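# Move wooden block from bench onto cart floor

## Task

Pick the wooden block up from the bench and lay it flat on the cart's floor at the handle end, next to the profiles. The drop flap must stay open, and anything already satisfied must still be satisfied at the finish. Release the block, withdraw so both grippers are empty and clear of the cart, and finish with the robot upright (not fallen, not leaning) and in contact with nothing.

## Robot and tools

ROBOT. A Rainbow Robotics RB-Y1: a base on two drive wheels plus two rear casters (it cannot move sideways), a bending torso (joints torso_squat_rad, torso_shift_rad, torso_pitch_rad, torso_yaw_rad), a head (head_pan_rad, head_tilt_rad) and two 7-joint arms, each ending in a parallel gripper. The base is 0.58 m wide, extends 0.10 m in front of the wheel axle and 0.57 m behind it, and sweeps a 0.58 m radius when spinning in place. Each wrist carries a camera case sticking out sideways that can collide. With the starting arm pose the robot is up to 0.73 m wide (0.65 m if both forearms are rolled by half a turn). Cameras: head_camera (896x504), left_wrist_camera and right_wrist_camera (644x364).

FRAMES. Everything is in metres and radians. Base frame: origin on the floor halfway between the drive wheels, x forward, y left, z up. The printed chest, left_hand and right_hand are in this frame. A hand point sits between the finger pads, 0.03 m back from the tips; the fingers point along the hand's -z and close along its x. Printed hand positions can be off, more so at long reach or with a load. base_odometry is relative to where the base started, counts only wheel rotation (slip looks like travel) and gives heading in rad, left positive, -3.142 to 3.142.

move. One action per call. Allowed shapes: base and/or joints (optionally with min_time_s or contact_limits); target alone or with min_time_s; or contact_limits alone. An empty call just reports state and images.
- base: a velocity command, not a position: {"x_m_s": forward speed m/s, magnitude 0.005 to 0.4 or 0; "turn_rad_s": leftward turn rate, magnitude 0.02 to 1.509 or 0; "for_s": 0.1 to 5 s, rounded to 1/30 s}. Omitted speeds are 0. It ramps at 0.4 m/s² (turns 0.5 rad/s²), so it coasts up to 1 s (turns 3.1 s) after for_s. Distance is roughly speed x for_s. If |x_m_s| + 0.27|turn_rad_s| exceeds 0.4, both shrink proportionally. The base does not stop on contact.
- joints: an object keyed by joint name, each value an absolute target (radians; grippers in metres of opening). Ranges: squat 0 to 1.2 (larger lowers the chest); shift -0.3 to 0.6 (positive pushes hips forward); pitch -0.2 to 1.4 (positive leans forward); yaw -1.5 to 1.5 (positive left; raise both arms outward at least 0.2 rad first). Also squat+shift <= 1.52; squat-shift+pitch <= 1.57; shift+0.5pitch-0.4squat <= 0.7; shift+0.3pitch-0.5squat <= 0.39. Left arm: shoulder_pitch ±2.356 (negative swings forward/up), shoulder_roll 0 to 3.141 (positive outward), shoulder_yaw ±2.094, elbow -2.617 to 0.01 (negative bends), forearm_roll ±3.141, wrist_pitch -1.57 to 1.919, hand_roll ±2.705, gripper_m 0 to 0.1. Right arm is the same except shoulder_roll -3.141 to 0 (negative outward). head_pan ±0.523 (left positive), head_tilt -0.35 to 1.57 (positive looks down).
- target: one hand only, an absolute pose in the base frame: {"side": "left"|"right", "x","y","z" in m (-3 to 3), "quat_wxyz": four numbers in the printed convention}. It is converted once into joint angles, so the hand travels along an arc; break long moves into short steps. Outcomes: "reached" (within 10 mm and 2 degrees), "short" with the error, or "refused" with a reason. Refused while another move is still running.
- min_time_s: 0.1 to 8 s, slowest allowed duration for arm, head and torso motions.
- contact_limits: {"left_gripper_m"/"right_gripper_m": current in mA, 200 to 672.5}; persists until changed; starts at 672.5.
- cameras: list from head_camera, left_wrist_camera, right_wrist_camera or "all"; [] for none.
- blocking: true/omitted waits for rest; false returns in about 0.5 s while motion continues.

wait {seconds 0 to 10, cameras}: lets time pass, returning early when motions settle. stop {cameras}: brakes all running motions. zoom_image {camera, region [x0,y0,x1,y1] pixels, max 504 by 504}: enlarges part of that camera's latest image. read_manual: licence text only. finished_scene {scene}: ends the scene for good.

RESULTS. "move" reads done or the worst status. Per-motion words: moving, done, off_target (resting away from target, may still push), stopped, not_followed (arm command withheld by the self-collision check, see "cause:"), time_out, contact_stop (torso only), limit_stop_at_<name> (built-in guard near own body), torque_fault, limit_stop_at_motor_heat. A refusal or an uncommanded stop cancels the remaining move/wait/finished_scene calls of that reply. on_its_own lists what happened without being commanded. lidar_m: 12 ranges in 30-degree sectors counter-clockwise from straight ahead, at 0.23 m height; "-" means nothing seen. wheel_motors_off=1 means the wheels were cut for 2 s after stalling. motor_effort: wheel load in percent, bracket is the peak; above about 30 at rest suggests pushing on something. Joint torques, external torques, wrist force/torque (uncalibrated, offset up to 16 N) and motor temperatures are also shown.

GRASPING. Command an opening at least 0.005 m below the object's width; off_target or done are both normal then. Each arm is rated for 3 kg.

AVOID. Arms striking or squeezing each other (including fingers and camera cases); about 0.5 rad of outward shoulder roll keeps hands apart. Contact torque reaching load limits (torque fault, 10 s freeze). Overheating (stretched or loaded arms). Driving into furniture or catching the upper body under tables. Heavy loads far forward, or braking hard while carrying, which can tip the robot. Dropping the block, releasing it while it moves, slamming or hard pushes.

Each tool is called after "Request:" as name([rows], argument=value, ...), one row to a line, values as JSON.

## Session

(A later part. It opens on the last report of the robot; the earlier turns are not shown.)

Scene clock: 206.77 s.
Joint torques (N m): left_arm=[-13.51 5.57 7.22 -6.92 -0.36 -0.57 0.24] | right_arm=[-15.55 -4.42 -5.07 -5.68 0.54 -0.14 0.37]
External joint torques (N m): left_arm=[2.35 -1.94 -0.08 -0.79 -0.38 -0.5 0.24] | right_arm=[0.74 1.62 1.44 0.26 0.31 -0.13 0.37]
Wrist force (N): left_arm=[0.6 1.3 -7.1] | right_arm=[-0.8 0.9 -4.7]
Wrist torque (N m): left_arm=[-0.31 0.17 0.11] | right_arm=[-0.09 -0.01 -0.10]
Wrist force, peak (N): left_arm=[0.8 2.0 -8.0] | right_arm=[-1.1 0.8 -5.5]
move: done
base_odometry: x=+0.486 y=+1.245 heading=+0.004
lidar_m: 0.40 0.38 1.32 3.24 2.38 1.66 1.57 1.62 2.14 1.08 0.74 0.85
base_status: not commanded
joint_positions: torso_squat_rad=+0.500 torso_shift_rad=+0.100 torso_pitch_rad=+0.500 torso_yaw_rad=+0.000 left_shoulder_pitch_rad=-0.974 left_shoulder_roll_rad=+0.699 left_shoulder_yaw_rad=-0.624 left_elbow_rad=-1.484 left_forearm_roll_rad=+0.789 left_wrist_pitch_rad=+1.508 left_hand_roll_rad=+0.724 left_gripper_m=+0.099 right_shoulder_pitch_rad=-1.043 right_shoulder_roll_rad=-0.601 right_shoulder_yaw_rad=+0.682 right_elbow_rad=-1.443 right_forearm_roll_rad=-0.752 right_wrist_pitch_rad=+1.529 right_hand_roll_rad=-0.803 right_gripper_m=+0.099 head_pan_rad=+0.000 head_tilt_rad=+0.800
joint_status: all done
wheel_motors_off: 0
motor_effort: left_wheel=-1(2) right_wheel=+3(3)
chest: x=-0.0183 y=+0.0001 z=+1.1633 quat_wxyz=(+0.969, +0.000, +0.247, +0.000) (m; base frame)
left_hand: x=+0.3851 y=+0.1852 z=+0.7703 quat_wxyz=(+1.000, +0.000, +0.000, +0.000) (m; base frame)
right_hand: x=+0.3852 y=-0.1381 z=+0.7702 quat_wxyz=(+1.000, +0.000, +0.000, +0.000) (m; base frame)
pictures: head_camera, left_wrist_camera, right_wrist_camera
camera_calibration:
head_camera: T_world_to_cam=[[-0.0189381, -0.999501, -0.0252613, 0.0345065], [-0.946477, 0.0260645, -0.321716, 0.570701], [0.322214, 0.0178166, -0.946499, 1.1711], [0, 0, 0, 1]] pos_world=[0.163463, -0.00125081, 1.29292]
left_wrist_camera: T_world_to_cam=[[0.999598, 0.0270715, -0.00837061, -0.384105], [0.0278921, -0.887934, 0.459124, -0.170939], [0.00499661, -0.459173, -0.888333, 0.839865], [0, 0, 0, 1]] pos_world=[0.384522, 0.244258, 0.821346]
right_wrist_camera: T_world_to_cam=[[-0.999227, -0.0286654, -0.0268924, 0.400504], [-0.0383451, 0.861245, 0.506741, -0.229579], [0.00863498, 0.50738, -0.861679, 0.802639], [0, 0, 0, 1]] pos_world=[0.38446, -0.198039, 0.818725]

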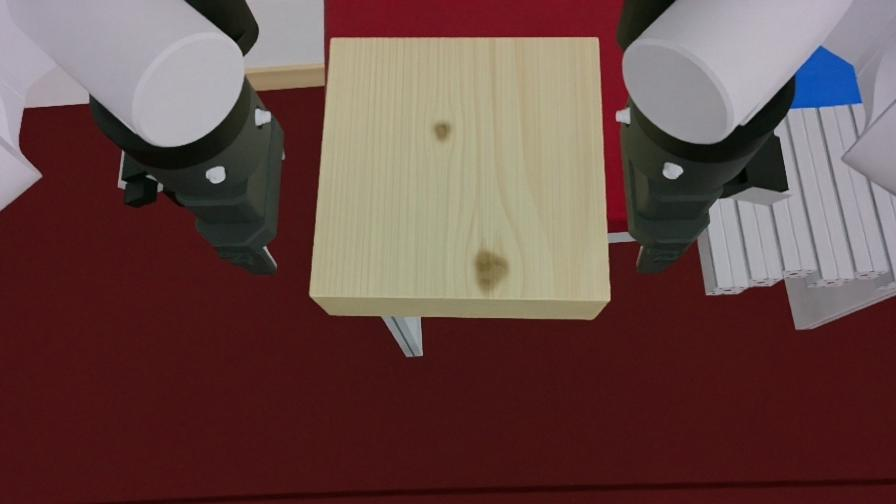

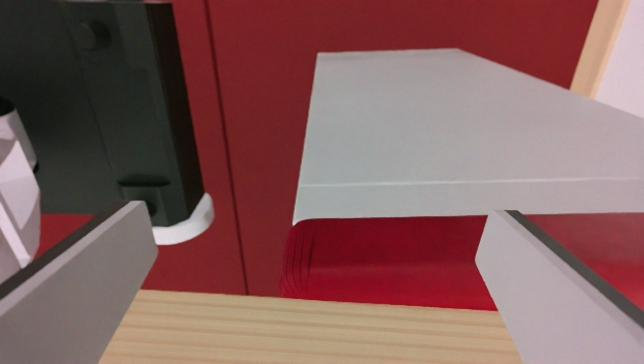

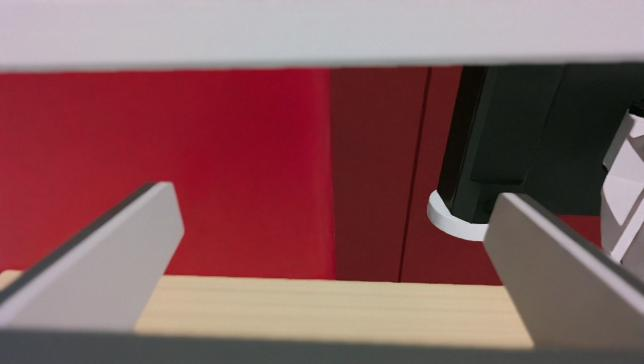

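Request:
move(target={"side":"left","x":0.412,"y":0.155,"z":0.765,"quat_wxyz":[1,0,0,0]}, min_time_s=1.5)

Request:
move(target={"side":"right","x":0.412,"y":-0.118,"z":0.765,"quat_wxyz":[1,0,0,0]}, min_time_s=1.5, cameras=["all"])

Scene clock: 212.43 s.
Joint torques (N m): left_arm=[-16.58 4.63 6.63 -5.25 -0.2 -0.58 -0.26] | right_arm=[-15.42 -4.31 -5.11 -5.87 0.3 -0.19 0.22]
External joint torques (N m): left_arm=[1.19 -1.81 -0.1 0.97 -0.22 -0.5 -0.26] | right_arm=[0.86 1.72 1.41 0.06 0.07 -0.18 0.22]
Wrist force (N): left_arm=[1.1 1.7 -7.4] | right_arm=[-1.0 0.7 -5.5]
Wrist torque (N m): left_arm=[-0.33 0.22 0.17] | right_arm=[-0.06 -0.01 -0.11]
Wrist force, peak (N): left_arm=[0.9 0.8 -8.5] | right_arm=[-0.7 0.8 -5.7]
move: done
base_odometry: x=+0.486 y=+1.245 heading=+0.004
lidar_m: 0.42 0.36 1.31 3.25 2.38 1.67 1.57 1.62 2.14 1.09 0.74 0.83
base_status: not commanded
joint_positions: torso_squat_rad=+0.500 torso_shift_rad=+0.100 torso_pitch_rad=+0.500 torso_yaw_rad=+0.000 left_shoulder_pitch_rad=-1.088 left_shoulder_roll_rad=+0.589 left_shoulder_yaw_rad=-0.647 left_elbow_rad=-1.294 left_forearm_roll_rad=+0.766 left_wrist_pitch_rad=+1.483 left_hand_roll_rad=+0.694 left_gripper_m=+0.099 right_shoulder_pitch_rad=-1.043 right_shoulder_roll_rad=-0.601 right_shoulder_yaw_rad=+0.682 right_elbow_rad=-1.443 right_forearm_roll_rad=-0.752 right_wrist_pitch_rad=+1.529 right_hand_roll_rad=-0.803 right_gripper_m=+0.099 head_pan_rad=+0.000 head_tilt_rad=+0.800
joint_status: all done
wheel_motors_off: 0
motor_effort: left_wheel=-1(2) right_wheel=+2(4)
chest: x=-0.0183 y=+0.0001 z=+1.1633 quat_wxyz=(+0.969, +0.000, +0.247, +0.000) (m; base frame)
left_hand: x=+0.4116 y=+0.1551 z=+0.7655 quat_wxyz=(+1.000, +0.000, -0.001, +0.000) (m; base frame)
left_hand_status: reached (checked arc, planned for 1.5 s): 1 mm and 0.1 deg off.
right_hand: x=+0.3852 y=-0.1381 z=+0.7702 quat_wxyz=(+1.000, +0.000, +0.000, +0.000) (m; base frame)
pictures: none

Scene clock: 214.27 s.
Joint torques (N m): left_arm=[-16.74 4.43 6.53 -5.37 -0.34 -0.57 -0.34] | right_arm=[-22.11 -1.12 -4.76 -7.78 -0.29 -0.95 0.3]
External joint torques (N m): left_arm=[1.02 -2.01 -0.2 0.86 -0.36 -0.49 -0.34] | right_arm=[-4.19 4.32 1.21 -1.88 -0.53 -0.93 0.3]
Wrist force (N): left_arm=[0.6 1.6 -7.6] | right_arm=[-1.3 -3.9 -7.5]
Wrist torque (N m): left_arm=[-0.30 0.17 0.22] | right_arm=[0.02 0.06 -0.17]
Wrist force, peak (N): left_arm=[1.3 1.6 -8.2] | right_arm=[-0.6 -4.9 -8.1]
move: done
base_odometry: x=+0.486 y=+1.245 heading=+0.004
lidar_m: 0.39 0.37 1.32 3.24 2.38 1.66 1.58 1.63 2.14 1.07 0.73 0.85
base_status: not commanded
joint_positions: torso_squat_rad=+0.500 torso_shift_rad=+0.100 torso_pitch_rad=+0.500 torso_yaw_rad=+0.000 left_shoulder_pitch_rad=-1.088 left_shoulder_roll_rad=+0.589 left_shoulder_yaw_rad=-0.647 left_elbow_rad=-1.294 left_forearm_roll_rad=+0.766 left_wrist_pitch_rad=+1.483 left_hand_roll_rad=+0.694 left_gripper_m=+0.099 right_shoulder_pitch_rad=-1.142 right_shoulder_roll_rad=-0.511 right_shoulder_yaw_rad=+0.688 right_elbow_rad=-1.242 right_forearm_roll_rad=-0.744 right_wrist_pitch_rad=+1.487 right_hand_roll_rad=-0.748 right_gripper_m=+0.099 head_pan_rad=+0.000 head_tilt_rad=+0.800
joint_status: all done
wheel_motors_off: 0
motor_effort: left_wheel=-1(2) right_wheel=+2(4)
chest: x=-0.0183 y=+0.0001 z=+1.1633 quat_wxyz=(+0.969, +0.000, +0.247, +0.000) (m; base frame)
left_hand: x=+0.4116 y=+0.1551 z=+0.7655 quat_wxyz=(+1.000, +0.000, -0.001, +0.000) (m; base frame)
right_hand: x=+0.4114 y=-0.1190 z=+0.7649 quat_wxyz=(+1.000, +0.000, -0.001, -0.001) (m; base frame)
right_hand_status: reached (checked arc, planned for 1.5 s): 1 mm and 0.1 deg off.
pictures: head_camera, left_wrist_camera, right_wrist_camera
camera_calibration:
head_camera: T_world_to_cam=[[-0.0189381, -0.999501, -0.0252613, 0.0345065], [-0.946477, 0.0260645, -0.321716, 0.570701], [0.322214, 0.0178166, -0.946499, 1.1711], [0, 0, 0, 1]] pos_world=[0.163463, -0.00125081, 1.29292]
left_wrist_camera: T_world_to_cam=[[0.999608, 0.0271993, -0.0066417, -0.411164], [0.0272085, -0.887728, 0.459564, -0.196322], [0.00660379, -0.459565, -0.88812, 0.820896], [0, 0, 0, 1]] pos_world=[0.410923, 0.214158, 0.816545]
right_wrist_camera: T_world_to_cam=[[-0.999251, -0.0273644, -0.0273702, 0.427521], [-0.0374569, 0.861766, 0.505922, -0.241951], [0.00974246, 0.506568, -0.862145, 0.787935], [0, 0, 0, 1]] pos_world=[0.410461, -0.178939, 0.813424]

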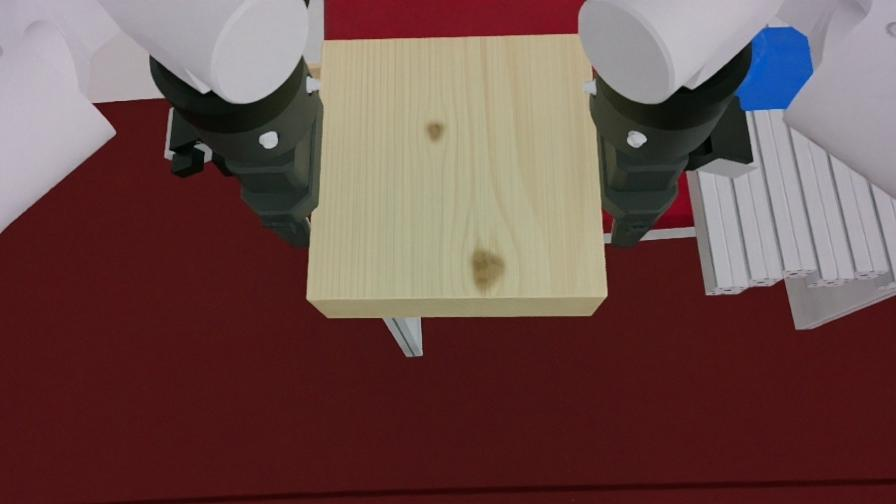

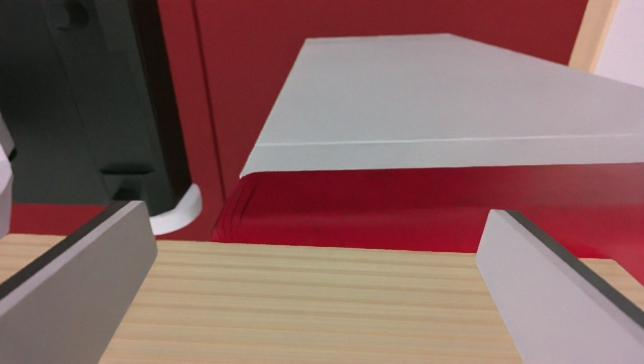

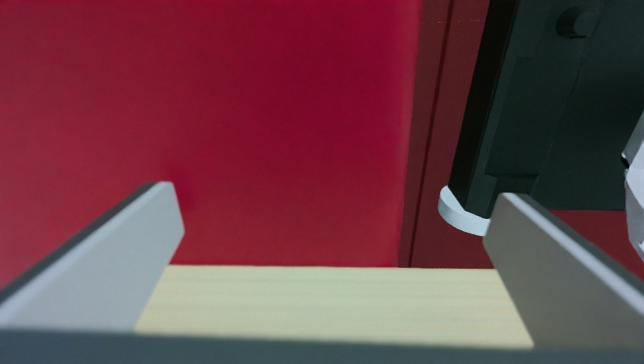

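Request:
move(target={"side":"left","x":0.412,"y":0.138,"z":0.765,"quat_wxyz":[1,0,0,0]}, min_time_s=1.2)

Request:
move(target={"side":"left","x":0.412,"y":0.123,"z":0.765,"quat_wxyz":[1,0,0,0]}, min_time_s=1.2)

Scene clock: 216.80 s.
Joint torques (N m): left_arm=[-23.63 -18.15 7.74 -14.63 6.01 -7.96 2.99] | right_arm=[-22.93 13.53 -4.76 -15.64 -5.81 -3.96 -1.12]
External joint torques (N m): left_arm=[-5.6 -24.08 1.15 -8.35 5.99 -7.9 2.99] | right_arm=[-5 19.06 1.22 -9.76 -6.05 -3.95 -1.12]
Wrist force (N): left_arm=[-5.4 48.1 2.3] | right_arm=[3.2 -35.4 -7.8]
Wrist torque (N m): left_arm=[-1.61 0.51 -2.63] | right_arm=[1.11 -0.01 1.27]
Wrist force, peak (N): left_arm=[-5.6 48.0 3.5] | right_arm=[3.2 -36.2 -7.8]
move: done
base_odometry: x=+0.486 y=+1.245 heading=+0.004
lidar_m: 0.40 0.37 1.32 3.24 2.37 1.66 1.57 1.62 2.15 1.08 0.72 0.84
base_status: not commanded
joint_positions: torso_squat_rad=+0.500 torso_shift_rad=+0.100 torso_pitch_rad=+0.500 torso_yaw_rad=+0.000 left_shoulder_pitch_rad=-1.109 left_shoulder_roll_rad=+0.557 left_shoulder_yaw_rad=-0.661 left_elbow_rad=-1.270 left_forearm_roll_rad=+0.751 left_wrist_pitch_rad=+1.491 left_hand_roll_rad=+0.715 left_gripper_m=+0.099 right_shoulder_pitch_rad=-1.142 right_shoulder_roll_rad=-0.515 right_shoulder_yaw_rad=+0.688 right_elbow_rad=-1.240 right_forearm_roll_rad=-0.743 right_wrist_pitch_rad=+1.488 right_hand_roll_rad=-0.748 right_gripper_m=+0.099 head_pan_rad=+0.000 head_tilt_rad=+0.800
joint_status: all done
wheel_motors_off: 0
motor_effort: left_wheel=-2(3) right_wheel=+1(4)
chest: x=-0.0184 y=+0.0001 z=+1.1633 quat_wxyz=(+0.969, +0.000, +0.247, +0.000) (m; base frame)
left_hand: x=+0.4118 y=+0.1431 z=+0.7649 quat_wxyz=(+1.000, +0.004, +0.000, +0.002) (m; base frame)
left_hand_status: reached (checked arc, planned for 1.2 s): 5 mm and 0.5 deg off.
right_hand: x=+0.4121 y=-0.1220 z=+0.7647 quat_wxyz=(+1.000, -0.003, -0.001, -0.002) (m; base frame)
pictures: none

Scene clock: 218.33 s.
Joint torques (N m): left_arm=[-30.64 -40.3 9.15 -24.52 12.74 -15.21 5.5] | right_arm=[-28.26 36.45 -5.17 -25.74 -12.53 -8.98 -2.7]
External joint torques (N m): left_arm=[-12.38 -45.78 2.7 -18.19 12.74 -15.17 5.5] | right_arm=[-10.34 42.11 0.82 -19.9 -12.78 -8.97 -2.7]
Wrist force (N): left_arm=[-8.6 91.9 6.2] | right_arm=[6.6 -76.1 -7.0]
Wrist torque (N m): left_arm=[-2.55 0.71 -5.19] | right_arm=[2.55 0.13 2.86]
Wrist force, peak (N): left_arm=[-8.5 92.7 6.1] | right_arm=[6.1 -76.7 -7.0]
move: done
base_odometry: x=+0.486 y=+1.245 heading=+0.004
lidar_m: 0.40 0.37 1.33 3.24 2.38 1.65 1.57 1.63 2.16 1.09 0.70 0.84
base_status: not commanded
joint_positions: torso_squat_rad=+0.500 torso_shift_rad=+0.100 torso_pitch_rad=+0.500 torso_yaw_rad=+0.000 left_shoulder_pitch_rad=-1.128 left_shoulder_roll_rad=+0.528 left_shoulder_yaw_rad=-0.673 left_elbow_rad=-1.246 left_forearm_roll_rad=+0.736 left_wrist_pitch_rad=+1.496 left_hand_roll_rad=+0.733 left_gripper_m=+0.099 right_shoulder_pitch_rad=-1.140 right_shoulder_roll_rad=-0.521 right_shoulder_yaw_rad=+0.688 right_elbow_rad=-1.238 right_forearm_roll_rad=-0.741 right_wrist_pitch_rad=+1.489 right_hand_roll_rad=-0.748 right_gripper_m=+0.099 head_pan_rad=+0.000 head_tilt_rad=+0.800
joint_status: all done
wheel_motors_off: 0
motor_effort: left_wheel=-1(2) right_wheel=+1(3)
chest: x=-0.0185 y=+0.0001 z=+1.1633 quat_wxyz=(+0.969, +0.000, +0.247, +0.000) (m; base frame)
left_hand: x=+0.4118 y=+0.1328 z=+0.7642 quat_wxyz=(+1.000, +0.008, +0.001, +0.004) (m; base frame)
left_hand_status: reached (checked arc, planned for 1.2 s): 10 mm and 1.0 deg off.
right_hand: x=+0.4126 y=-0.1267 z=+0.7642 quat_wxyz=(+1.000, -0.007, -0.001, -0.005) (m; base frame)
pictures: none

Request:
move(target={"side":"left","x":0.412,"y":0.128,"z":0.765,"quat_wxyz":[1,0,0,0]}, min_time_s=0.5)

Request:
move(joints={"torso_squat_rad":0.35}, min_time_s=2, cameras=["all"])

Scene clock: 221.63 s.
Joint torques (N m): left_arm=[-26.18 -29.03 10.71 -21.77 10.24 -12.52 3.94] | right_arm=[-28.24 34.64 -5.01 -24.21 -11.41 -8.7 -2.62]
External joint torques (N m): left_arm=[-7.94 -34.62 4.26 -15.46 10.23 -12.48 3.94] | right_arm=[-10.31 40.29 0.98 -18.37 -11.66 -8.7 -2.62]
Wrist force (N): left_arm=[-6.5 71.3 4.6] | right_arm=[4.5 -68.0 -3.5]
Wrist torque (N m): left_arm=[-2.20 0.67 -3.85] | right_arm=[2.36 0.21 2.59]
Wrist force, peak (N): left_arm=[-9.0 93.2 5.5] | right_arm=[6.6 -76.6 -7.0]
move: done
base_odometry: x=+0.486 y=+1.245 heading=+0.004
lidar_m: 0.40 0.36 1.31 3.24 2.37 1.68 1.57 1.63 2.13 1.09 0.72 0.84
base_status: not commanded
joint_positions: torso_squat_rad=+0.500 torso_shift_rad=+0.100 torso_pitch_rad=+0.500 torso_yaw_rad=+0.000 left_shoulder_pitch_rad=-1.125 left_shoulder_roll_rad=+0.533 left_shoulder_yaw_rad=-0.670 left_elbow_rad=-1.246 left_forearm_roll_rad=+0.741 left_wrist_pitch_rad=+1.492 left_hand_roll_rad=+0.725 left_gripper_m=+0.099 right_shoulder_pitch_rad=-1.140 right_shoulder_roll_rad=-0.520 right_shoulder_yaw_rad=+0.688 right_elbow_rad=-1.238 right_forearm_roll_rad=-0.741 right_wrist_pitch_rad=+1.489 right_hand_roll_rad=-0.748 right_gripper_m=+0.099 head_pan_rad=+0.000 head_tilt_rad=+0.800
joint_status: all done
wheel_motors_off: 0
motor_effort: left_wheel=-1(2) right_wheel=+2(3)
chest: x=-0.0185 y=+0.0001 z=+1.1633 quat_wxyz=(+0.969, +0.000, +0.247, +0.000) (m; base frame)
left_hand: x=+0.4122 y=+0.1353 z=+0.7638 quat_wxyz=(+1.000, +0.007, +0.001, +0.003) (m; base frame)
left_hand_status: reached (checked arc, planned for 0.5 s): 7 mm and 0.9 deg off.
right_hand: x=+0.4125 y=-0.1263 z=+0.7643 quat_wxyz=(+1.000, -0.007, -0.001, -0.004) (m; base frame)
pictures: none

Scene clock: 223.90 s.
Joint torques (N m): left_arm=[-29.29 -28.9 10.54 -22.44 10.77 -10.21 3.87] | right_arm=[-30.11 32.59 -6.34 -24.42 -11.37 -8.26 -2.52]
External joint torques (N m): left_arm=[-11.08 -34.48 4.1 -16.13 10.76 -10.16 3.87] | right_arm=[-12.22 38.22 -0.36 -18.58 -11.61 -8.26 -2.52]
Wrist force (N): left_arm=[-0.3 66.9 -15.3] | right_arm=[4.5 -64.2 -15.5]
Wrist torque (N m): left_arm=[-1.71 -0.15 -3.56] | right_arm=[1.85 -0.18 2.55]
Wrist force, peak (N): left_arm=[-6.9 71.1 2.6] | right_arm=[5.1 -67.4 -5.4]
move: done
base_odometry: x=+0.486 y=+1.245 heading=+0.004
lidar_m: 0.39 0.37 1.31 3.26 2.39 1.67 1.56 1.63 2.15 1.08 0.73 0.83
base_status: not commanded
joint_positions: torso_squat_rad=+0.350 torso_shift_rad=+0.100 torso_pitch_rad=+0.501 torso_yaw_rad=+0.000 left_shoulder_pitch_rad=-1.125 left_shoulder_roll_rad=+0.533 left_shoulder_yaw_rad=-0.670 left_elbow_rad=-1.246 left_forearm_roll_rad=+0.741 left_wrist_pitch_rad=+1.492 left_hand_roll_rad=+0.725 left_gripper_m=+0.099 right_shoulder_pitch_rad=-1.140 right_shoulder_roll_rad=-0.520 right_shoulder_yaw_rad=+0.689 right_elbow_rad=-1.238 right_forearm_roll_rad=-0.741 right_wrist_pitch_rad=+1.489 right_hand_roll_rad=-0.748 right_gripper_m=+0.099 head_pan_rad=+0.000 head_tilt_rad=+0.800
joint_status: all done
wheel_motors_off: 0
motor_effort: left_wheel=-2(3) right_wheel=+1(4)
chest: x=-0.0137 y=+0.0001 z=+1.2062 quat_wxyz=(+0.969, +0.000, +0.248, +0.000) (m; base frame)
left_hand: x=+0.4165 y=+0.1354 z=+0.8058 quat_wxyz=(+1.000, +0.007, +0.002, +0.003) (m; base frame)
right_hand: x=+0.4166 y=-0.1262 z=+0.8064 quat_wxyz=(+1.000, -0.007, +0.000, -0.004) (m; base frame)
pictures: head_camera, left_wrist_camera, right_wrist_camera
camera_calibration:
head_camera: T_world_to_cam=[[-0.0188552, -0.999504, -0.0252173, 0.0356062], [-0.946682, 0.0259606, -0.321121, 0.588193], [0.321617, 0.0178179, -0.946702, 1.21057], [0, 0, 0, 1]] pos_world=[0.168164, -0.00125112, 1.33583]
left_wrist_camera: T_world_to_cam=[[0.999369, 0.0333959, -0.0121005, -0.411558], [0.0352809, -0.893758, 0.44716, -0.224991], [0.00411839, -0.447305, -0.894372, 0.852002], [0, 0, 0, 1]] pos_world=[0.415727, 0.193762, 0.857634]
right_wrist_camera: T_world_to_cam=[[-0.999454, -0.0209744, -0.0255476, 0.43309], [-0.0308753, 0.86837, 0.494955, -0.249623], [0.0118034, 0.495474, -0.868543, 0.830155], [0, 0, 0, 1]] pos_world=[0.415348, -0.185471, 0.855642]

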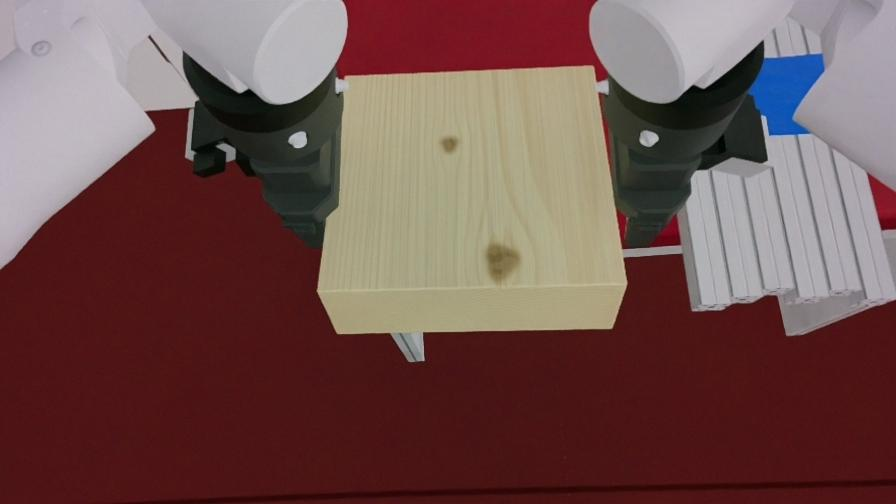

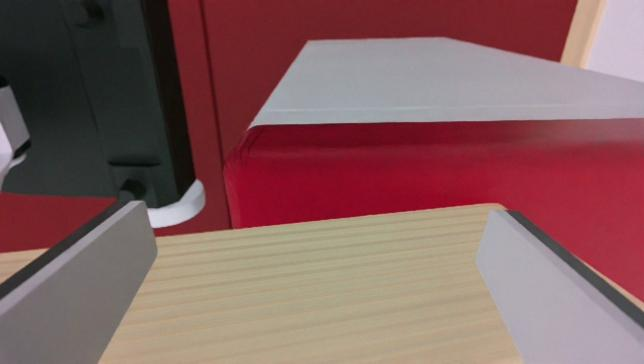

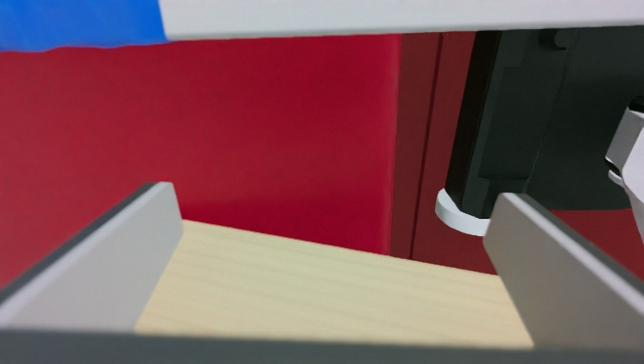

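Request:
move(joints={"torso_squat_rad":0.15}, min_time_s=2, cameras=["all"])

Scene clock: 227.37 s.
Joint torques (N m): left_arm=[-29.2 -28.68 10.55 -22.42 10.86 -10.24 3.85] | right_arm=[-30.42 32.43 -6.52 -24.66 -11.48 -8.17 -2.57]
External joint torques (N m): left_arm=[-10.99 -34.26 4.1 -16.11 10.85 -10.2 3.85] | right_arm=[-12.53 38.07 -0.54 -18.82 -11.73 -8.17 -2.57]
Wrist force (N): left_arm=[-1.0 66.6 -16.1] | right_arm=[4.3 -64.7 -15.4]
Wrist torque (N m): left_arm=[-1.73 -0.34 -3.57] | right_arm=[1.85 -0.25 2.56]
Wrist force, peak (N): left_arm=[-1.0 68.0 -16.1] | right_arm=[4.0 -65.0 -16.4]
move: done
base_odometry: x=+0.486 y=+1.245 heading=+0.004
lidar_m: 0.40 0.37 1.33 3.24 2.38 1.65 1.57 1.62 2.15 1.08 0.73 0.83
base_status: not commanded
joint_positions: torso_squat_rad=+0.150 torso_shift_rad=+0.100 torso_pitch_rad=+0.501 torso_yaw_rad=+0.000 left_shoulder_pitch_rad=-1.124 left_shoulder_roll_rad=+0.533 left_shoulder_yaw_rad=-0.670 left_elbow_rad=-1.246 left_forearm_roll_rad=+0.741 left_wrist_pitch_rad=+1.492 left_hand_roll_rad=+0.725 left_gripper_m=+0.099 right_shoulder_pitch_rad=-1.140 right_shoulder_roll_rad=-0.520 right_shoulder_yaw_rad=+0.689 right_elbow_rad=-1.238 right_forearm_roll_rad=-0.741 right_wrist_pitch_rad=+1.489 right_hand_roll_rad=-0.748 right_gripper_m=+0.099 head_pan_rad=+0.000 head_tilt_rad=+0.800
joint_status: all done
wheel_motors_off: 0
motor_effort: left_wheel=-2(3) right_wheel=+1(3)
chest: x=-0.0102 y=+0.0001 z=+1.2406 quat_wxyz=(+0.969, +0.000, +0.248, +0.000) (m; base frame)
left_hand: x=+0.4199 y=+0.1354 z=+0.8402 quat_wxyz=(+1.000, +0.007, +0.002, +0.003) (m; base frame)
right_hand: x=+0.4200 y=-0.1262 z=+0.8407 quat_wxyz=(+1.000, -0.007, +0.000, -0.004) (m; base frame)
pictures: head_camera, left_wrist_camera, right_wrist_camera
camera_calibration:
head_camera: T_world_to_cam=[[-0.0188569, -0.999504, -0.0252164, 0.0365362], [-0.946713, 0.0259602, -0.321031, 0.602403], [0.321527, 0.017819, -0.946733, 1.24197], [0, 0, 0, 1]] pos_world=[0.171664, -0.00125112, 1.37013]
left_wrist_camera: T_world_to_cam=[[0.999366, 0.0334391, -0.012235, -0.414426], [0.0353798, -0.893756, 0.447156, -0.240531], [0.00401734, -0.447305, -0.894372, 0.882797], [0, 0, 0, 1]] pos_world=[0.419127, 0.193762, 0.892034]
right_wrist_camera: T_world_to_cam=[[-0.999459, -0.0209845, -0.0253245, 0.437165], [-0.0307737, 0.868368, 0.494964, -0.266546], [0.0116044, 0.495475, -0.868544, 0.859992], [0, 0, 0, 1]] pos_world=[0.418747, -0.185471, 0.889943]

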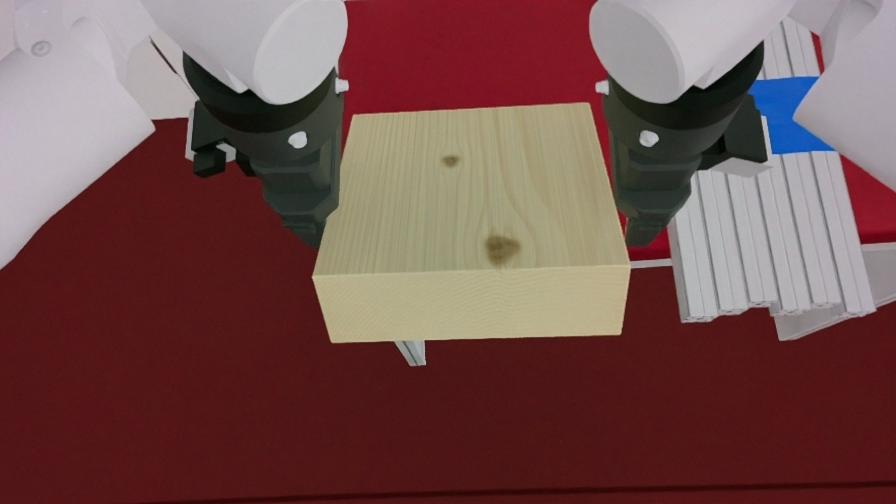

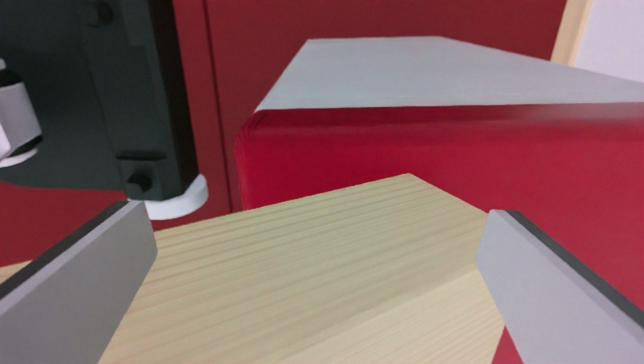

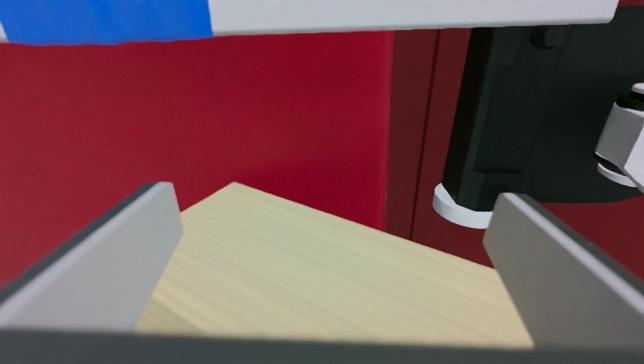

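Request:
move(joints={"torso_squat_rad":0.5}, min_time_s=4, cameras=["head_camera","left_wrist_camera"])

Scene clock: 235.23 s.
Joint torques (N m): left_arm=[-27.57 -28.42 10.73 -21.22 9.27 -13.1 3.97] | right_arm=[-30.64 32.49 -6.34 -23.84 -10.42 -10.62 -2.61]
External joint torques (N m): left_arm=[-9.32 -34.01 4.27 -14.91 9.26 -13.05 3.97] | right_arm=[-12.71 38.14 -0.35 -18 -10.67 -10.62 -2.61]
Wrist force (N): left_arm=[-12.3 72.5 11.0] | right_arm=[-5.0 -72.0 4.6]
Wrist torque (N m): left_arm=[-2.23 0.89 -4.02] | right_arm=[2.65 0.22 3.02]
Wrist force, peak (N): left_arm=[-12.7 72.3 11.9] | right_arm=[-5.3 -72.5 5.0]
move: done
base_odometry: x=+0.486 y=+1.245 heading=+0.004
lidar_m: 0.40 0.38 1.32 3.23 2.38 1.65 1.57 1.63 2.15 1.08 0.73 0.84
base_status: not commanded
joint_positions: torso_squat_rad=+0.500 torso_shift_rad=+0.099 torso_pitch_rad=+0.499 torso_yaw_rad=+0.000 left_shoulder_pitch_rad=-1.125 left_shoulder_roll_rad=+0.533 left_shoulder_yaw_rad=-0.670 left_elbow_rad=-1.246 left_forearm_roll_rad=+0.741 left_wrist_pitch_rad=+1.493 left_hand_roll_rad=+0.725 left_gripper_m=+0.099 right_shoulder_pitch_rad=-1.140 right_shoulder_roll_rad=-0.520 right_shoulder_yaw_rad=+0.689 right_elbow_rad=-1.238 right_forearm_roll_rad=-0.741 right_wrist_pitch_rad=+1.489 right_hand_roll_rad=-0.748 right_gripper_m=+0.099 head_pan_rad=+0.000 head_tilt_rad=+0.800
joint_status: all done
wheel_motors_off: 0
motor_effort: left_wheel=-1(3) right_wheel=+3(5)
chest: x=-0.0191 y=+0.0001 z=+1.1635 quat_wxyz=(+0.969, +0.000, +0.247, +0.000) (m; base frame)
left_hand: x=+0.4118 y=+0.1352 z=+0.7642 quat_wxyz=(+1.000, +0.007, +0.001, +0.003) (m; base frame)
right_hand: x=+0.4118 y=-0.1262 z=+0.7646 quat_wxyz=(+1.000, -0.007, -0.001, -0.004) (m; base frame)
pictures: head_camera, left_wrist_camera
camera_calibration:
head_camera: T_world_to_cam=[[-0.018804, -0.999504, -0.0252583, 0.034474], [-0.94603, 0.0259614, -0.323037, 0.571548], [0.323533, 0.0178207, -0.946049, 1.1711], [0, 0, 0, 1]] pos_world=[0.162461, -0.00125112, 1.29342]
left_wrist_camera: T_world_to_cam=[[0.9994, 0.0330574, -0.0103586, -0.408627], [0.0341981, -0.893713, 0.447335, -0.206104], [0.00553015, -0.44742, -0.894307, 0.814114], [0, 0, 0, 1]] pos_world=[0.410928, 0.193562, 0.816032]

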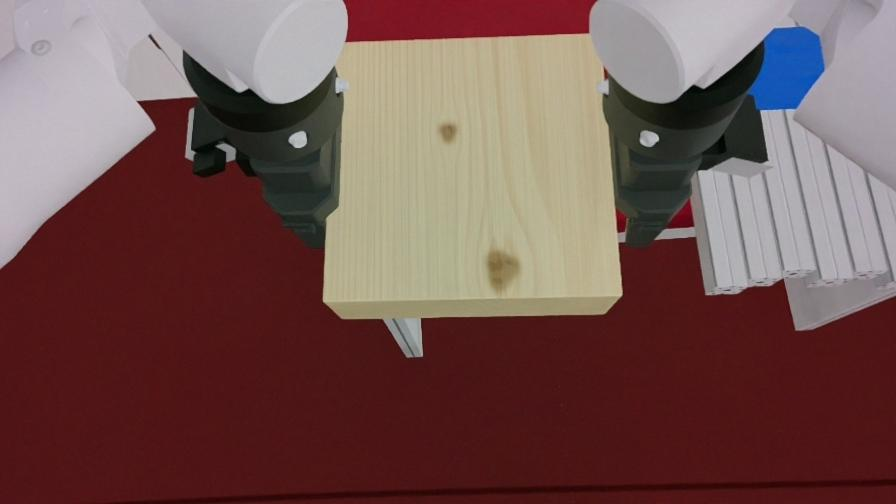

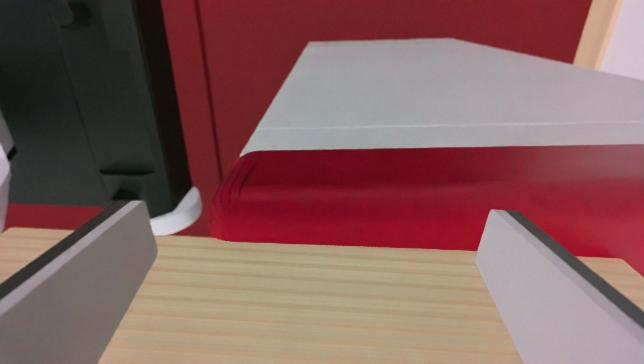

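Request:
move(target={"side":"left","x":0.412,"y":0.128,"z":0.765,"quat_wxyz":[0.99998,0,0,-0.006]}, min_time_s=0.6)

Request:
move(target={"side":"right","x":0.412,"y":-0.118,"z":0.765,"quat_wxyz":[0.99998,0,0,0.006]}, min_time_s=0.6)

Scene clock: 238.43 s.
Joint torques (N m): left_arm=[-26.18 -28.36 6.13 -19.68 9.09 -12.87 2.03] | right_arm=[-30.4 32.35 -6.51 -23.38 -9.16 -11.21 -2.79]
External joint torques (N m): left_arm=[-7.9 -33.96 -0.33 -13.38 9.08 -12.82 2.03] | right_arm=[-12.48 37.99 -0.52 -17.54 -9.41 -11.21 -2.79]
Wrist force (N): left_arm=[-9.9 68.5 11.4] | right_arm=[-12.4 -70.0 3.5]
Wrist torque (N m): left_arm=[-2.21 1.18 -1.93] | right_arm=[2.60 -0.09 3.11]
Wrist force, peak (N): left_arm=[-13.3 72.8 11.1] | right_arm=[-5.4 -72.9 4.7]
move: done
base_odometry: x=+0.486 y=+1.245 heading=+0.004
lidar_m: 0.40 0.37 1.32 3.25 2.38 1.68 1.57 1.63 2.14 1.08 0.72 0.86
base_status: not commanded
joint_positions: torso_squat_rad=+0.500 torso_shift_rad=+0.099 torso_pitch_rad=+0.499 torso_yaw_rad=+0.000 left_shoulder_pitch_rad=-1.127 left_shoulder_roll_rad=+0.533 left_shoulder_yaw_rad=-0.671 left_elbow_rad=-1.242 left_forearm_roll_rad=+0.743 left_wrist_pitch_rad=+1.490 left_hand_roll_rad=+0.713 left_gripper_m=+0.099 right_shoulder_pitch_rad=-1.140 right_shoulder_roll_rad=-0.520 right_shoulder_yaw_rad=+0.689 right_elbow_rad=-1.238 right_forearm_roll_rad=-0.742 right_wrist_pitch_rad=+1.489 right_hand_roll_rad=-0.748 right_gripper_m=+0.099 head_pan_rad=+0.000 head_tilt_rad=+0.800
joint_status: all done
wheel_motors_off: 0
motor_effort: left_wheel=+1(1) right_wheel=+3(6)
chest: x=-0.0191 y=+0.0001 z=+1.1635 quat_wxyz=(+0.969, +0.000, +0.247, +0.000) (m; base frame)
left_hand: x=+0.4123 y=+0.1351 z=+0.7640 quat_wxyz=(+1.000, +0.006, +0.001, -0.002) (m; base frame)
left_hand_status: reached (checked arc, planned for 0.6 s): 7 mm and 0.8 deg off.
right_hand: x=+0.4117 y=-0.1261 z=+0.7646 quat_wxyz=(+1.000, -0.007, +0.000, -0.004) (m; base frame)
pictures: none

Scene clock: 239.37 s.
Joint torques (N m): left_arm=[-26.05 -28.03 6.43 -20.12 8.54 -12.43 1.78] | right_arm=[-31.85 31.69 -5.11 -20.93 -8.68 -11.54 -2.48]
External joint torques (N m): left_arm=[-7.77 -33.64 -0.03 -13.82 8.53 -12.38 1.78] | right_arm=[-13.87 37.34 0.85 -15.11 -8.92 -11.54 -2.48]
Wrist force (N): left_arm=[-9.1 67.1 10.8] | right_arm=[-15.2 -69.9 11.4]
Wrist torque (N m): left_arm=[-2.17 1.28 -1.29] | right_arm=[2.82 -0.19 2.59]
Wrist force, peak (N): left_arm=[-8.9 69.7 11.0] | right_arm=[-15.6 -70.5 11.2]
move: done
base_odometry: x=+0.486 y=+1.245 heading=+0.004
lidar_m: 0.40 0.37 1.32 3.24 2.37 1.66 1.57 1.63 2.14 1.09 0.73 0.84
base_status: not commanded
joint_positions: torso_squat_rad=+0.500 torso_shift_rad=+0.099 torso_pitch_rad=+0.499 torso_yaw_rad=+0.000 left_shoulder_pitch_rad=-1.127 left_shoulder_roll_rad=+0.533 left_shoulder_yaw_rad=-0.671 left_elbow_rad=-1.242 left_forearm_roll_rad=+0.743 left_wrist_pitch_rad=+1.490 left_hand_roll_rad=+0.713 left_gripper_m=+0.099 right_shoulder_pitch_rad=-1.144 right_shoulder_roll_rad=-0.517 right_shoulder_yaw_rad=+0.691 right_elbow_rad=-1.227 right_forearm_roll_rad=-0.745 right_wrist_pitch_rad=+1.486 right_hand_roll_rad=-0.732 right_gripper_m=+0.099 head_pan_rad=+0.000 head_tilt_rad=+0.800
joint_status: all done
wheel_motors_off: 0
motor_effort: left_wheel=-1(1) right_wheel=+6(6)
chest: x=-0.0191 y=+0.0001 z=+1.1635 quat_wxyz=(+0.969, +0.000, +0.247, +0.000) (m; base frame)
left_hand: x=+0.4123 y=+0.1350 z=+0.7641 quat_wxyz=(+1.000, +0.006, +0.001, -0.002) (m; base frame)
right_hand: x=+0.4121 y=-0.1260 z=+0.7636 quat_wxyz=(+1.000, -0.007, +0.001, +0.002) (m; base frame)
right_hand_status: reached (checked arc, planned for 0.6 s): 8 mm and 0.9 deg off.
pictures: none

Request:
move(target={"side":"right","x":0.412,"y":-0.118,"z":0.767,"quat_wxyz":[0.99990,0,0,0.014]}, min_time_s=0.6)

Request:
move(target={"side":"left","x":0.412,"y":0.127,"z":0.767,"quat_wxyz":[0.99996,0,0,-0.009]}, min_time_s=0.6)

Scene clock: 241.57 s.
Joint torques (N m): left_arm=[-26.04 -28.6 6.32 -20.9 8.04 -12.42 -0.35] | right_arm=[-31.87 29.92 -1.99 -26.12 -9.5 -8.07 2.06]
External joint torques (N m): left_arm=[-7.77 -34.2 -0.14 -14.61 8.03 -12.36 -0.35] | right_arm=[-13.87 35.59 4 -20.31 -9.74 -8.07 2.06]
Wrist force (N): left_arm=[-14.0 67.0 9.2] | right_arm=[-0.3 -61.5 -4.5]
Wrist torque (N m): left_arm=[-2.30 0.32 0.72] | right_arm=[2.35 0.13 -2.47]
Wrist force, peak (N): left_arm=[-12.8 68.5 12.5] | right_arm=[-14.7 -70.7 11.5]
move: done
base_odometry: x=+0.486 y=+1.245 heading=+0.004
lidar_m: 0.39 0.38 1.32 3.24 2.38 1.66 1.57 1.62 2.14 1.09 0.73 0.84
base_status: not commanded
joint_positions: torso_squat_rad=+0.500 torso_shift_rad=+0.099 torso_pitch_rad=+0.499 torso_yaw_rad=+0.000 left_shoulder_pitch_rad=-1.127 left_shoulder_roll_rad=+0.533 left_shoulder_yaw_rad=-0.671 left_elbow_rad=-1.242 left_forearm_roll_rad=+0.743 left_wrist_pitch_rad=+1.490 left_hand_roll_rad=+0.714 left_gripper_m=+0.099 right_shoulder_pitch_rad=-1.146 right_shoulder_roll_rad=-0.520 right_shoulder_yaw_rad=+0.691 right_elbow_rad=-1.232 right_forearm_roll_rad=-0.749 right_wrist_pitch_rad=+1.489 right_hand_roll_rad=-0.720 right_gripper_m=+0.099 head_pan_rad=+0.000 head_tilt_rad=+0.800
joint_status: all done
wheel_motors_off: 0
motor_effort: left_wheel=+1(2) right_wheel=+5(6)
chest: x=-0.0190 y=+0.0001 z=+1.1635 quat_wxyz=(+0.969, +0.000, +0.247, +0.000) (m; base frame)
left_hand: x=+0.4123 y=+0.1351 z=+0.7639 quat_wxyz=(+1.000, +0.006, +0.001, -0.002) (m; base frame)
right_hand: x=+0.4125 y=-0.1259 z=+0.7652 quat_wxyz=(+1.000, -0.006, +0.001, +0.009) (m; base frame)
right_hand_status: reached (checked arc, planned for 0.6 s): 8 mm and 0.9 deg off.
pictures: none

Scene clock: 242.50 s.
Joint torques (N m): left_arm=[-28.63 -28.8 5.19 -25.59 9.51 -9.9 -2.93] | right_arm=[-31.77 31.15 -2.41 -26.03 -9.38 -8.88 2.25]
External joint torques (N m): left_arm=[-10.36 -34.4 -1.3 -19.29 9.5 -9.85 -2.93] | right_arm=[-13.78 36.82 3.59 -20.22 -9.62 -8.88 2.25]
Wrist force (N): left_arm=[-3.2 64.2 -3.7] | right_arm=[-4.5 -64.3 -3.8]
Wrist torque (N m): left_arm=[-2.03 0.36 2.84] | right_arm=[2.42 -0.03 -2.51]
Wrist force, peak (N): left_arm=[-12.9 66.6 9.8] | right_arm=[-4.9 -64.8 -3.8]
move: done
base_odometry: x=+0.486 y=+1.245 heading=+0.004
lidar_m: 0.42 0.37 1.32 3.25 2.37 1.66 1.57 1.62 2.15 1.08 0.73 0.85
base_status: not commanded
joint_positions: torso_squat_rad=+0.500 torso_shift_rad=+0.100 torso_pitch_rad=+0.499 torso_yaw_rad=+0.000 left_shoulder_pitch_rad=-1.128 left_shoulder_roll_rad=+0.534 left_shoulder_yaw_rad=-0.671 left_elbow_rad=-1.247 left_forearm_roll_rad=+0.745 left_wrist_pitch_rad=+1.495 left_hand_roll_rad=+0.713 left_gripper_m=+0.099 right_shoulder_pitch_rad=-1.146 right_shoulder_roll_rad=-0.521 right_shoulder_yaw_rad=+0.691 right_elbow_rad=-1.232 right_forearm_roll_rad=-0.749 right_wrist_pitch_rad=+1.490 right_hand_roll_rad=-0.720 right_gripper_m=+0.099 head_pan_rad=+0.000 head_tilt_rad=+0.800
joint_status: all done
wheel_motors_off: 0
motor_effort: left_wheel=+2(2) right_wheel=+5(7)
chest: x=-0.0187 y=+0.0001 z=+1.1634 quat_wxyz=(+0.969, +0.000, +0.247, +0.000) (m; base frame)
left_hand: x=+0.4123 y=+0.1346 z=+0.7652 quat_wxyz=(+1.000, +0.006, +0.002, -0.004) (m; base frame)
left_hand_status: reached (checked arc, planned for 0.6 s): 8 mm and 0.9 deg off.
right_hand: x=+0.4126 y=-0.1260 z=+0.7649 quat_wxyz=(+1.000, -0.006, +0.002, +0.009) (m; base frame)
pictures: none

Request:
move(target={"side":"right","x":0.412,"y":-0.118,"z":0.767,"quat_wxyz":[0.99994,0,0,0.0105]}, min_time_s=0.6)

Request:
move(target={"side":"left","x":0.412,"y":0.126,"z":0.767,"quat_wxyz":[0.99998,0,0,-0.006]}, min_time_s=0.6)

Scene clock: 245.00 s.
Joint torques (N m): left_arm=[-28.81 -28.86 5.47 -25.54 9.44 -9.94 -2.23] | right_arm=[-30.53 30 -6.82 -27.15 -8.76 -8.83 1.34]
External joint torques (N m): left_arm=[-10.53 -34.46 -1.02 -19.24 9.43 -9.89 -2.23] | right_arm=[-12.56 35.67 -0.82 -21.33 -9 -8.84 1.34]
Wrist force (N): left_arm=[-4.1 65.6 -3.1] | right_arm=[-2.1 -63.6 -5.6]
Wrist torque (N m): left_arm=[-2.11 -0.06 2.06] | right_arm=[2.32 0.46 -1.52]
Wrist force, peak (N): left_arm=[-4.1 66.2 -3.7] | right_arm=[-4.7 -64.9 -4.3]
move: done
base_odometry: x=+0.486 y=+1.245 heading=+0.004
lidar_m: 0.40 0.39 1.32 3.25 2.37 1.67 1.57 1.63 2.14 1.09 0.72 0.83
base_status: not commanded
joint_positions: torso_squat_rad=+0.500 torso_shift_rad=+0.100 torso_pitch_rad=+0.499 torso_yaw_rad=+0.000 left_shoulder_pitch_rad=-1.128 left_shoulder_roll_rad=+0.534 left_shoulder_yaw_rad=-0.671 left_elbow_rad=-1.247 left_forearm_roll_rad=+0.745 left_wrist_pitch_rad=+1.495 left_hand_roll_rad=+0.713 left_gripper_m=+0.099 right_shoulder_pitch_rad=-1.145 right_shoulder_roll_rad=-0.521 right_shoulder_yaw_rad=+0.691 right_elbow_rad=-1.235 right_forearm_roll_rad=-0.748 right_wrist_pitch_rad=+1.492 right_hand_roll_rad=-0.727 right_gripper_m=+0.099 head_pan_rad=+0.000 head_tilt_rad=+0.800
joint_status: all done
wheel_motors_off: 0
motor_effort: left_wheel=+1(2) right_wheel=+5(7)
chest: x=-0.0186 y=+0.0001 z=+1.1634 quat_wxyz=(+0.969, +0.000, +0.247, +0.000) (m; base frame)
left_hand: x=+0.4124 y=+0.1346 z=+0.7651 quat_wxyz=(+1.000, +0.006, +0.002, -0.004) (m; base frame)
right_hand: x=+0.4123 y=-0.1260 z=+0.7652 quat_wxyz=(+1.000, -0.007, +0.002, +0.006) (m; base frame)
right_hand_status: reached (checked arc, planned for 0.6 s): 8 mm and 1.0 deg off.
pictures: none

Scene clock: 245.93 s.
Joint torques (N m): left_arm=[-29.14 -31.83 8.26 -24.93 10.19 -10.9 1.22] | right_arm=[-30.42 31.04 -6.53 -26.98 -9.56 -8.76 0.52]
External joint torques (N m): left_arm=[-10.86 -37.4 1.78 -18.62 10.18 -10.85 1.22] | right_arm=[-12.44 36.71 -0.53 -21.16 -9.81 -8.76 0.52]
Motor temperatures (°C): left_arm=[32 29 32 39 37 36 38] | right_arm=[36 33 32 35 40 39 34]
Wrist force (N): left_arm=[-7.6 71.3 -4.5] | right_arm=[2.4 -65.3 -7.8]
Wrist torque (N m): left_arm=[-2.12 -0.63 -1.10] | right_arm=[2.29 0.91 -0.17]
Wrist force, peak (N): left_arm=[-8.0 71.9 -4.1] | right_arm=[2.4 -66.0 -7.4]
move: done
base_odometry: x=+0.486 y=+1.245 heading=+0.004
lidar_m: 0.39 0.38 1.32 3.24 2.37 1.67 1.56 1.63 2.14 1.09 0.73 0.85
base_status: not commanded
joint_positions: torso_squat_rad=+0.500 torso_shift_rad=+0.100 torso_pitch_rad=+0.499 torso_yaw_rad=+0.000 left_shoulder_pitch_rad=-1.128 left_shoulder_roll_rad=+0.533 left_shoulder_yaw_rad=-0.671 left_elbow_rad=-1.249 left_forearm_roll_rad=+0.743 left_wrist_pitch_rad=+1.498 left_hand_roll_rad=+0.720 left_gripper_m=+0.099 right_shoulder_pitch_rad=-1.145 right_shoulder_roll_rad=-0.521 right_shoulder_yaw_rad=+0.691 right_elbow_rad=-1.235 right_forearm_roll_rad=-0.748 right_wrist_pitch_rad=+1.492 right_hand_roll_rad=-0.727 right_gripper_m=+0.099 head_pan_rad=+0.000 head_tilt_rad=+0.800
joint_status: all done
wheel_motors_off: 0
motor_effort: left_wheel=+1(2) right_wheel=+5(8)
chest: x=-0.0186 y=+0.0001 z=+1.1634 quat_wxyz=(+0.969, +0.000, +0.247, +0.000) (m; base frame)
left_hand: x=+0.4122 y=+0.1340 z=+0.7654 quat_wxyz=(+1.000, +0.007, +0.002, -0.002) (m; base frame)
left_hand_status: reached (checked arc, planned for 0.6 s): 8 mm and 0.9 deg off.
right_hand: x=+0.4124 y=-0.1261 z=+0.7652 quat_wxyz=(+1.000, -0.007, +0.002, +0.006) (m; base frame)
pictures: none

Request:
move(joints={"torso_squat_rad":0.38}, min_time_s=2)

Request:
move(joints={"torso_squat_rad":0.2}, min_time_s=2, cameras=["head_camera","left_wrist_camera"])

Scene clock: 251.43 s.
Joint torques (N m): left_arm=[-30.8 -30.52 8.71 -25.01 10.6 -10.11 1.21] | right_arm=[-32.42 31.39 -6.74 -27.08 -10 -8.7 0.18]
External joint torques (N m): left_arm=[-12.55 -36.07 2.24 -18.7 10.59 -10.06 1.21] | right_arm=[-14.47 37.05 -0.75 -21.26 -10.24 -8.71 0.18]
Wrist force (N): left_arm=[-1.8 68.3 -17.8] | right_arm=[2.6 -65.2 -16.5]
Wrist torque (N m): left_arm=[-1.90 -0.37 -0.89] | right_arm=[2.07 0.55 -0.04]
Wrist force, peak (N): left_arm=[-7.8 72.6 -4.2] | right_arm=[2.6 -65.2 -17.1]
move: done
base_odometry: x=+0.486 y=+1.245 heading=+0.004
lidar_m: 0.40 0.38 1.32 3.23 2.37 1.67 1.56 1.64 2.15 1.08 0.72 0.86
base_status: not commanded
joint_positions: torso_squat_rad=+0.380 torso_shift_rad=+0.100 torso_pitch_rad=+0.501 torso_yaw_rad=+0.000 left_shoulder_pitch_rad=-1.128 left_shoulder_roll_rad=+0.533 left_shoulder_yaw_rad=-0.671 left_elbow_rad=-1.249 left_forearm_roll_rad=+0.742 left_wrist_pitch_rad=+1.497 left_hand_roll_rad=+0.720 left_gripper_m=+0.099 right_shoulder_pitch_rad=-1.145 right_shoulder_roll_rad=-0.521 right_shoulder_yaw_rad=+0.691 right_elbow_rad=-1.235 right_forearm_roll_rad=-0.748 right_wrist_pitch_rad=+1.492 right_hand_roll_rad=-0.727 right_gripper_m=+0.099 head_pan_rad=+0.000 head_tilt_rad=+0.800
joint_status: all done
wheel_motors_off: 0
motor_effort: left_wheel=+0(2) right_wheel=+4(6)
chest: x=-0.0143 y=+0.0001 z=+1.1987 quat_wxyz=(+0.969, +0.000, +0.248, +0.000) (m; base frame)
left_hand: x=+0.4157 y=+0.1339 z=+0.8000 quat_wxyz=(+1.000, +0.007, +0.002, -0.002) (m; base frame)
right_hand: x=+0.4160 y=-0.1262 z=+0.7998 quat_wxyz=(+1.000, -0.007, +0.002, +0.006) (m; base frame)
pictures: none

Scene clock: 253.73 s.
Joint torques (N m): left_arm=[-31.01 -30.38 8.66 -24.82 10.57 -10.18 1.17] | right_arm=[-32.42 31.34 -6.7 -27.04 -10.11 -8.77 0.36]
External joint torques (N m): left_arm=[-12.77 -35.93 2.19 -18.5 10.56 -10.14 1.17] | right_arm=[-14.47 37 -0.71 -21.22 -10.35 -8.77 0.36]
Wrist force (N): left_arm=[-1.4 67.6 -17.8] | right_arm=[2.3 -65.2 -15.9]
Wrist torque (N m): left_arm=[-1.85 -0.33 -0.80] | right_arm=[2.09 0.49 -0.06]
Wrist force, peak (N): left_arm=[-2.2 68.2 -18.2] | right_arm=[2.3 -65.2 -16.4]
move: done
base_odometry: x=+0.486 y=+1.245 heading=+0.004
lidar_m: 0.39 0.37 1.31 3.24 2.38 1.66 1.57 1.62 2.14 1.07 0.72 0.83
base_status: not commanded
joint_positions: torso_squat_rad=+0.200 torso_shift_rad=+0.100 torso_pitch_rad=+0.501 torso_yaw_rad=+0.000 left_shoulder_pitch_rad=-1.128 left_shoulder_roll_rad=+0.533 left_shoulder_yaw_rad=-0.671 left_elbow_rad=-1.249 left_forearm_roll_rad=+0.742 left_wrist_pitch_rad=+1.497 left_hand_roll_rad=+0.720 left_gripper_m=+0.099 right_shoulder_pitch_rad=-1.145 right_shoulder_roll_rad=-0.521 right_shoulder_yaw_rad=+0.691 right_elbow_rad=-1.235 right_forearm_roll_rad=-0.748 right_wrist_pitch_rad=+1.492 right_hand_roll_rad=-0.727 right_gripper_m=+0.099 head_pan_rad=+0.000 head_tilt_rad=+0.800
joint_status: all done
wheel_motors_off: 0
motor_effort: left_wheel=-2(3) right_wheel=+4(6)
chest: x=-0.0107 y=+0.0001 z=+1.2345 quat_wxyz=(+0.969, +0.000, +0.248, +0.000) (m; base frame)
left_hand: x=+0.4193 y=+0.1339 z=+0.8358 quat_wxyz=(+1.000, +0.007, +0.002, -0.002) (m; base frame)
right_hand: x=+0.4196 y=-0.1262 z=+0.8356 quat_wxyz=(+1.000, -0.007, +0.002, +0.006) (m; base frame)
pictures: head_camera, left_wrist_camera
camera_calibration:
head_camera: T_world_to_cam=[[-0.0188597, -0.999504, -0.0252158, 0.0363726], [-0.946743, 0.0259609, -0.320941, 0.599853], [0.321437, 0.0178201, -0.946763, 1.23641], [0, 0, 0, 1]] pos_world=[0.171165, -0.00125112, 1.36403]
left_wrist_camera: T_world_to_cam=[[0.999645, 0.0231926, -0.0131492, -0.411852], [0.0266245, -0.894146, 0.446983, -0.236], [-0.00139063, -0.447174, -0.894446, 0.880502], [0, 0, 0, 1]] pos_world=[0.419214, 0.192271, 0.887634]

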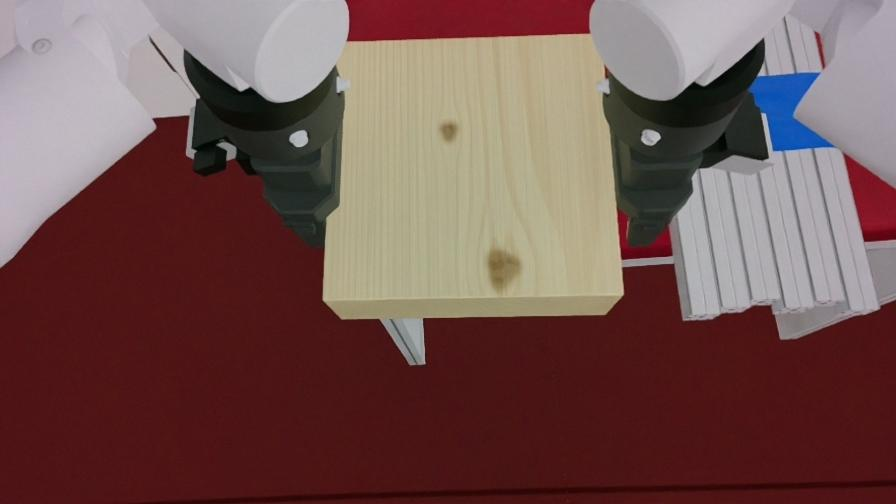

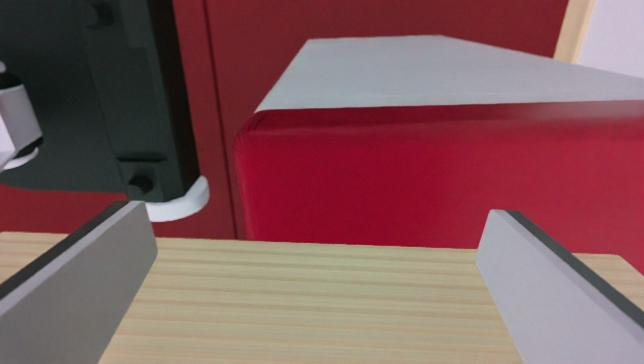

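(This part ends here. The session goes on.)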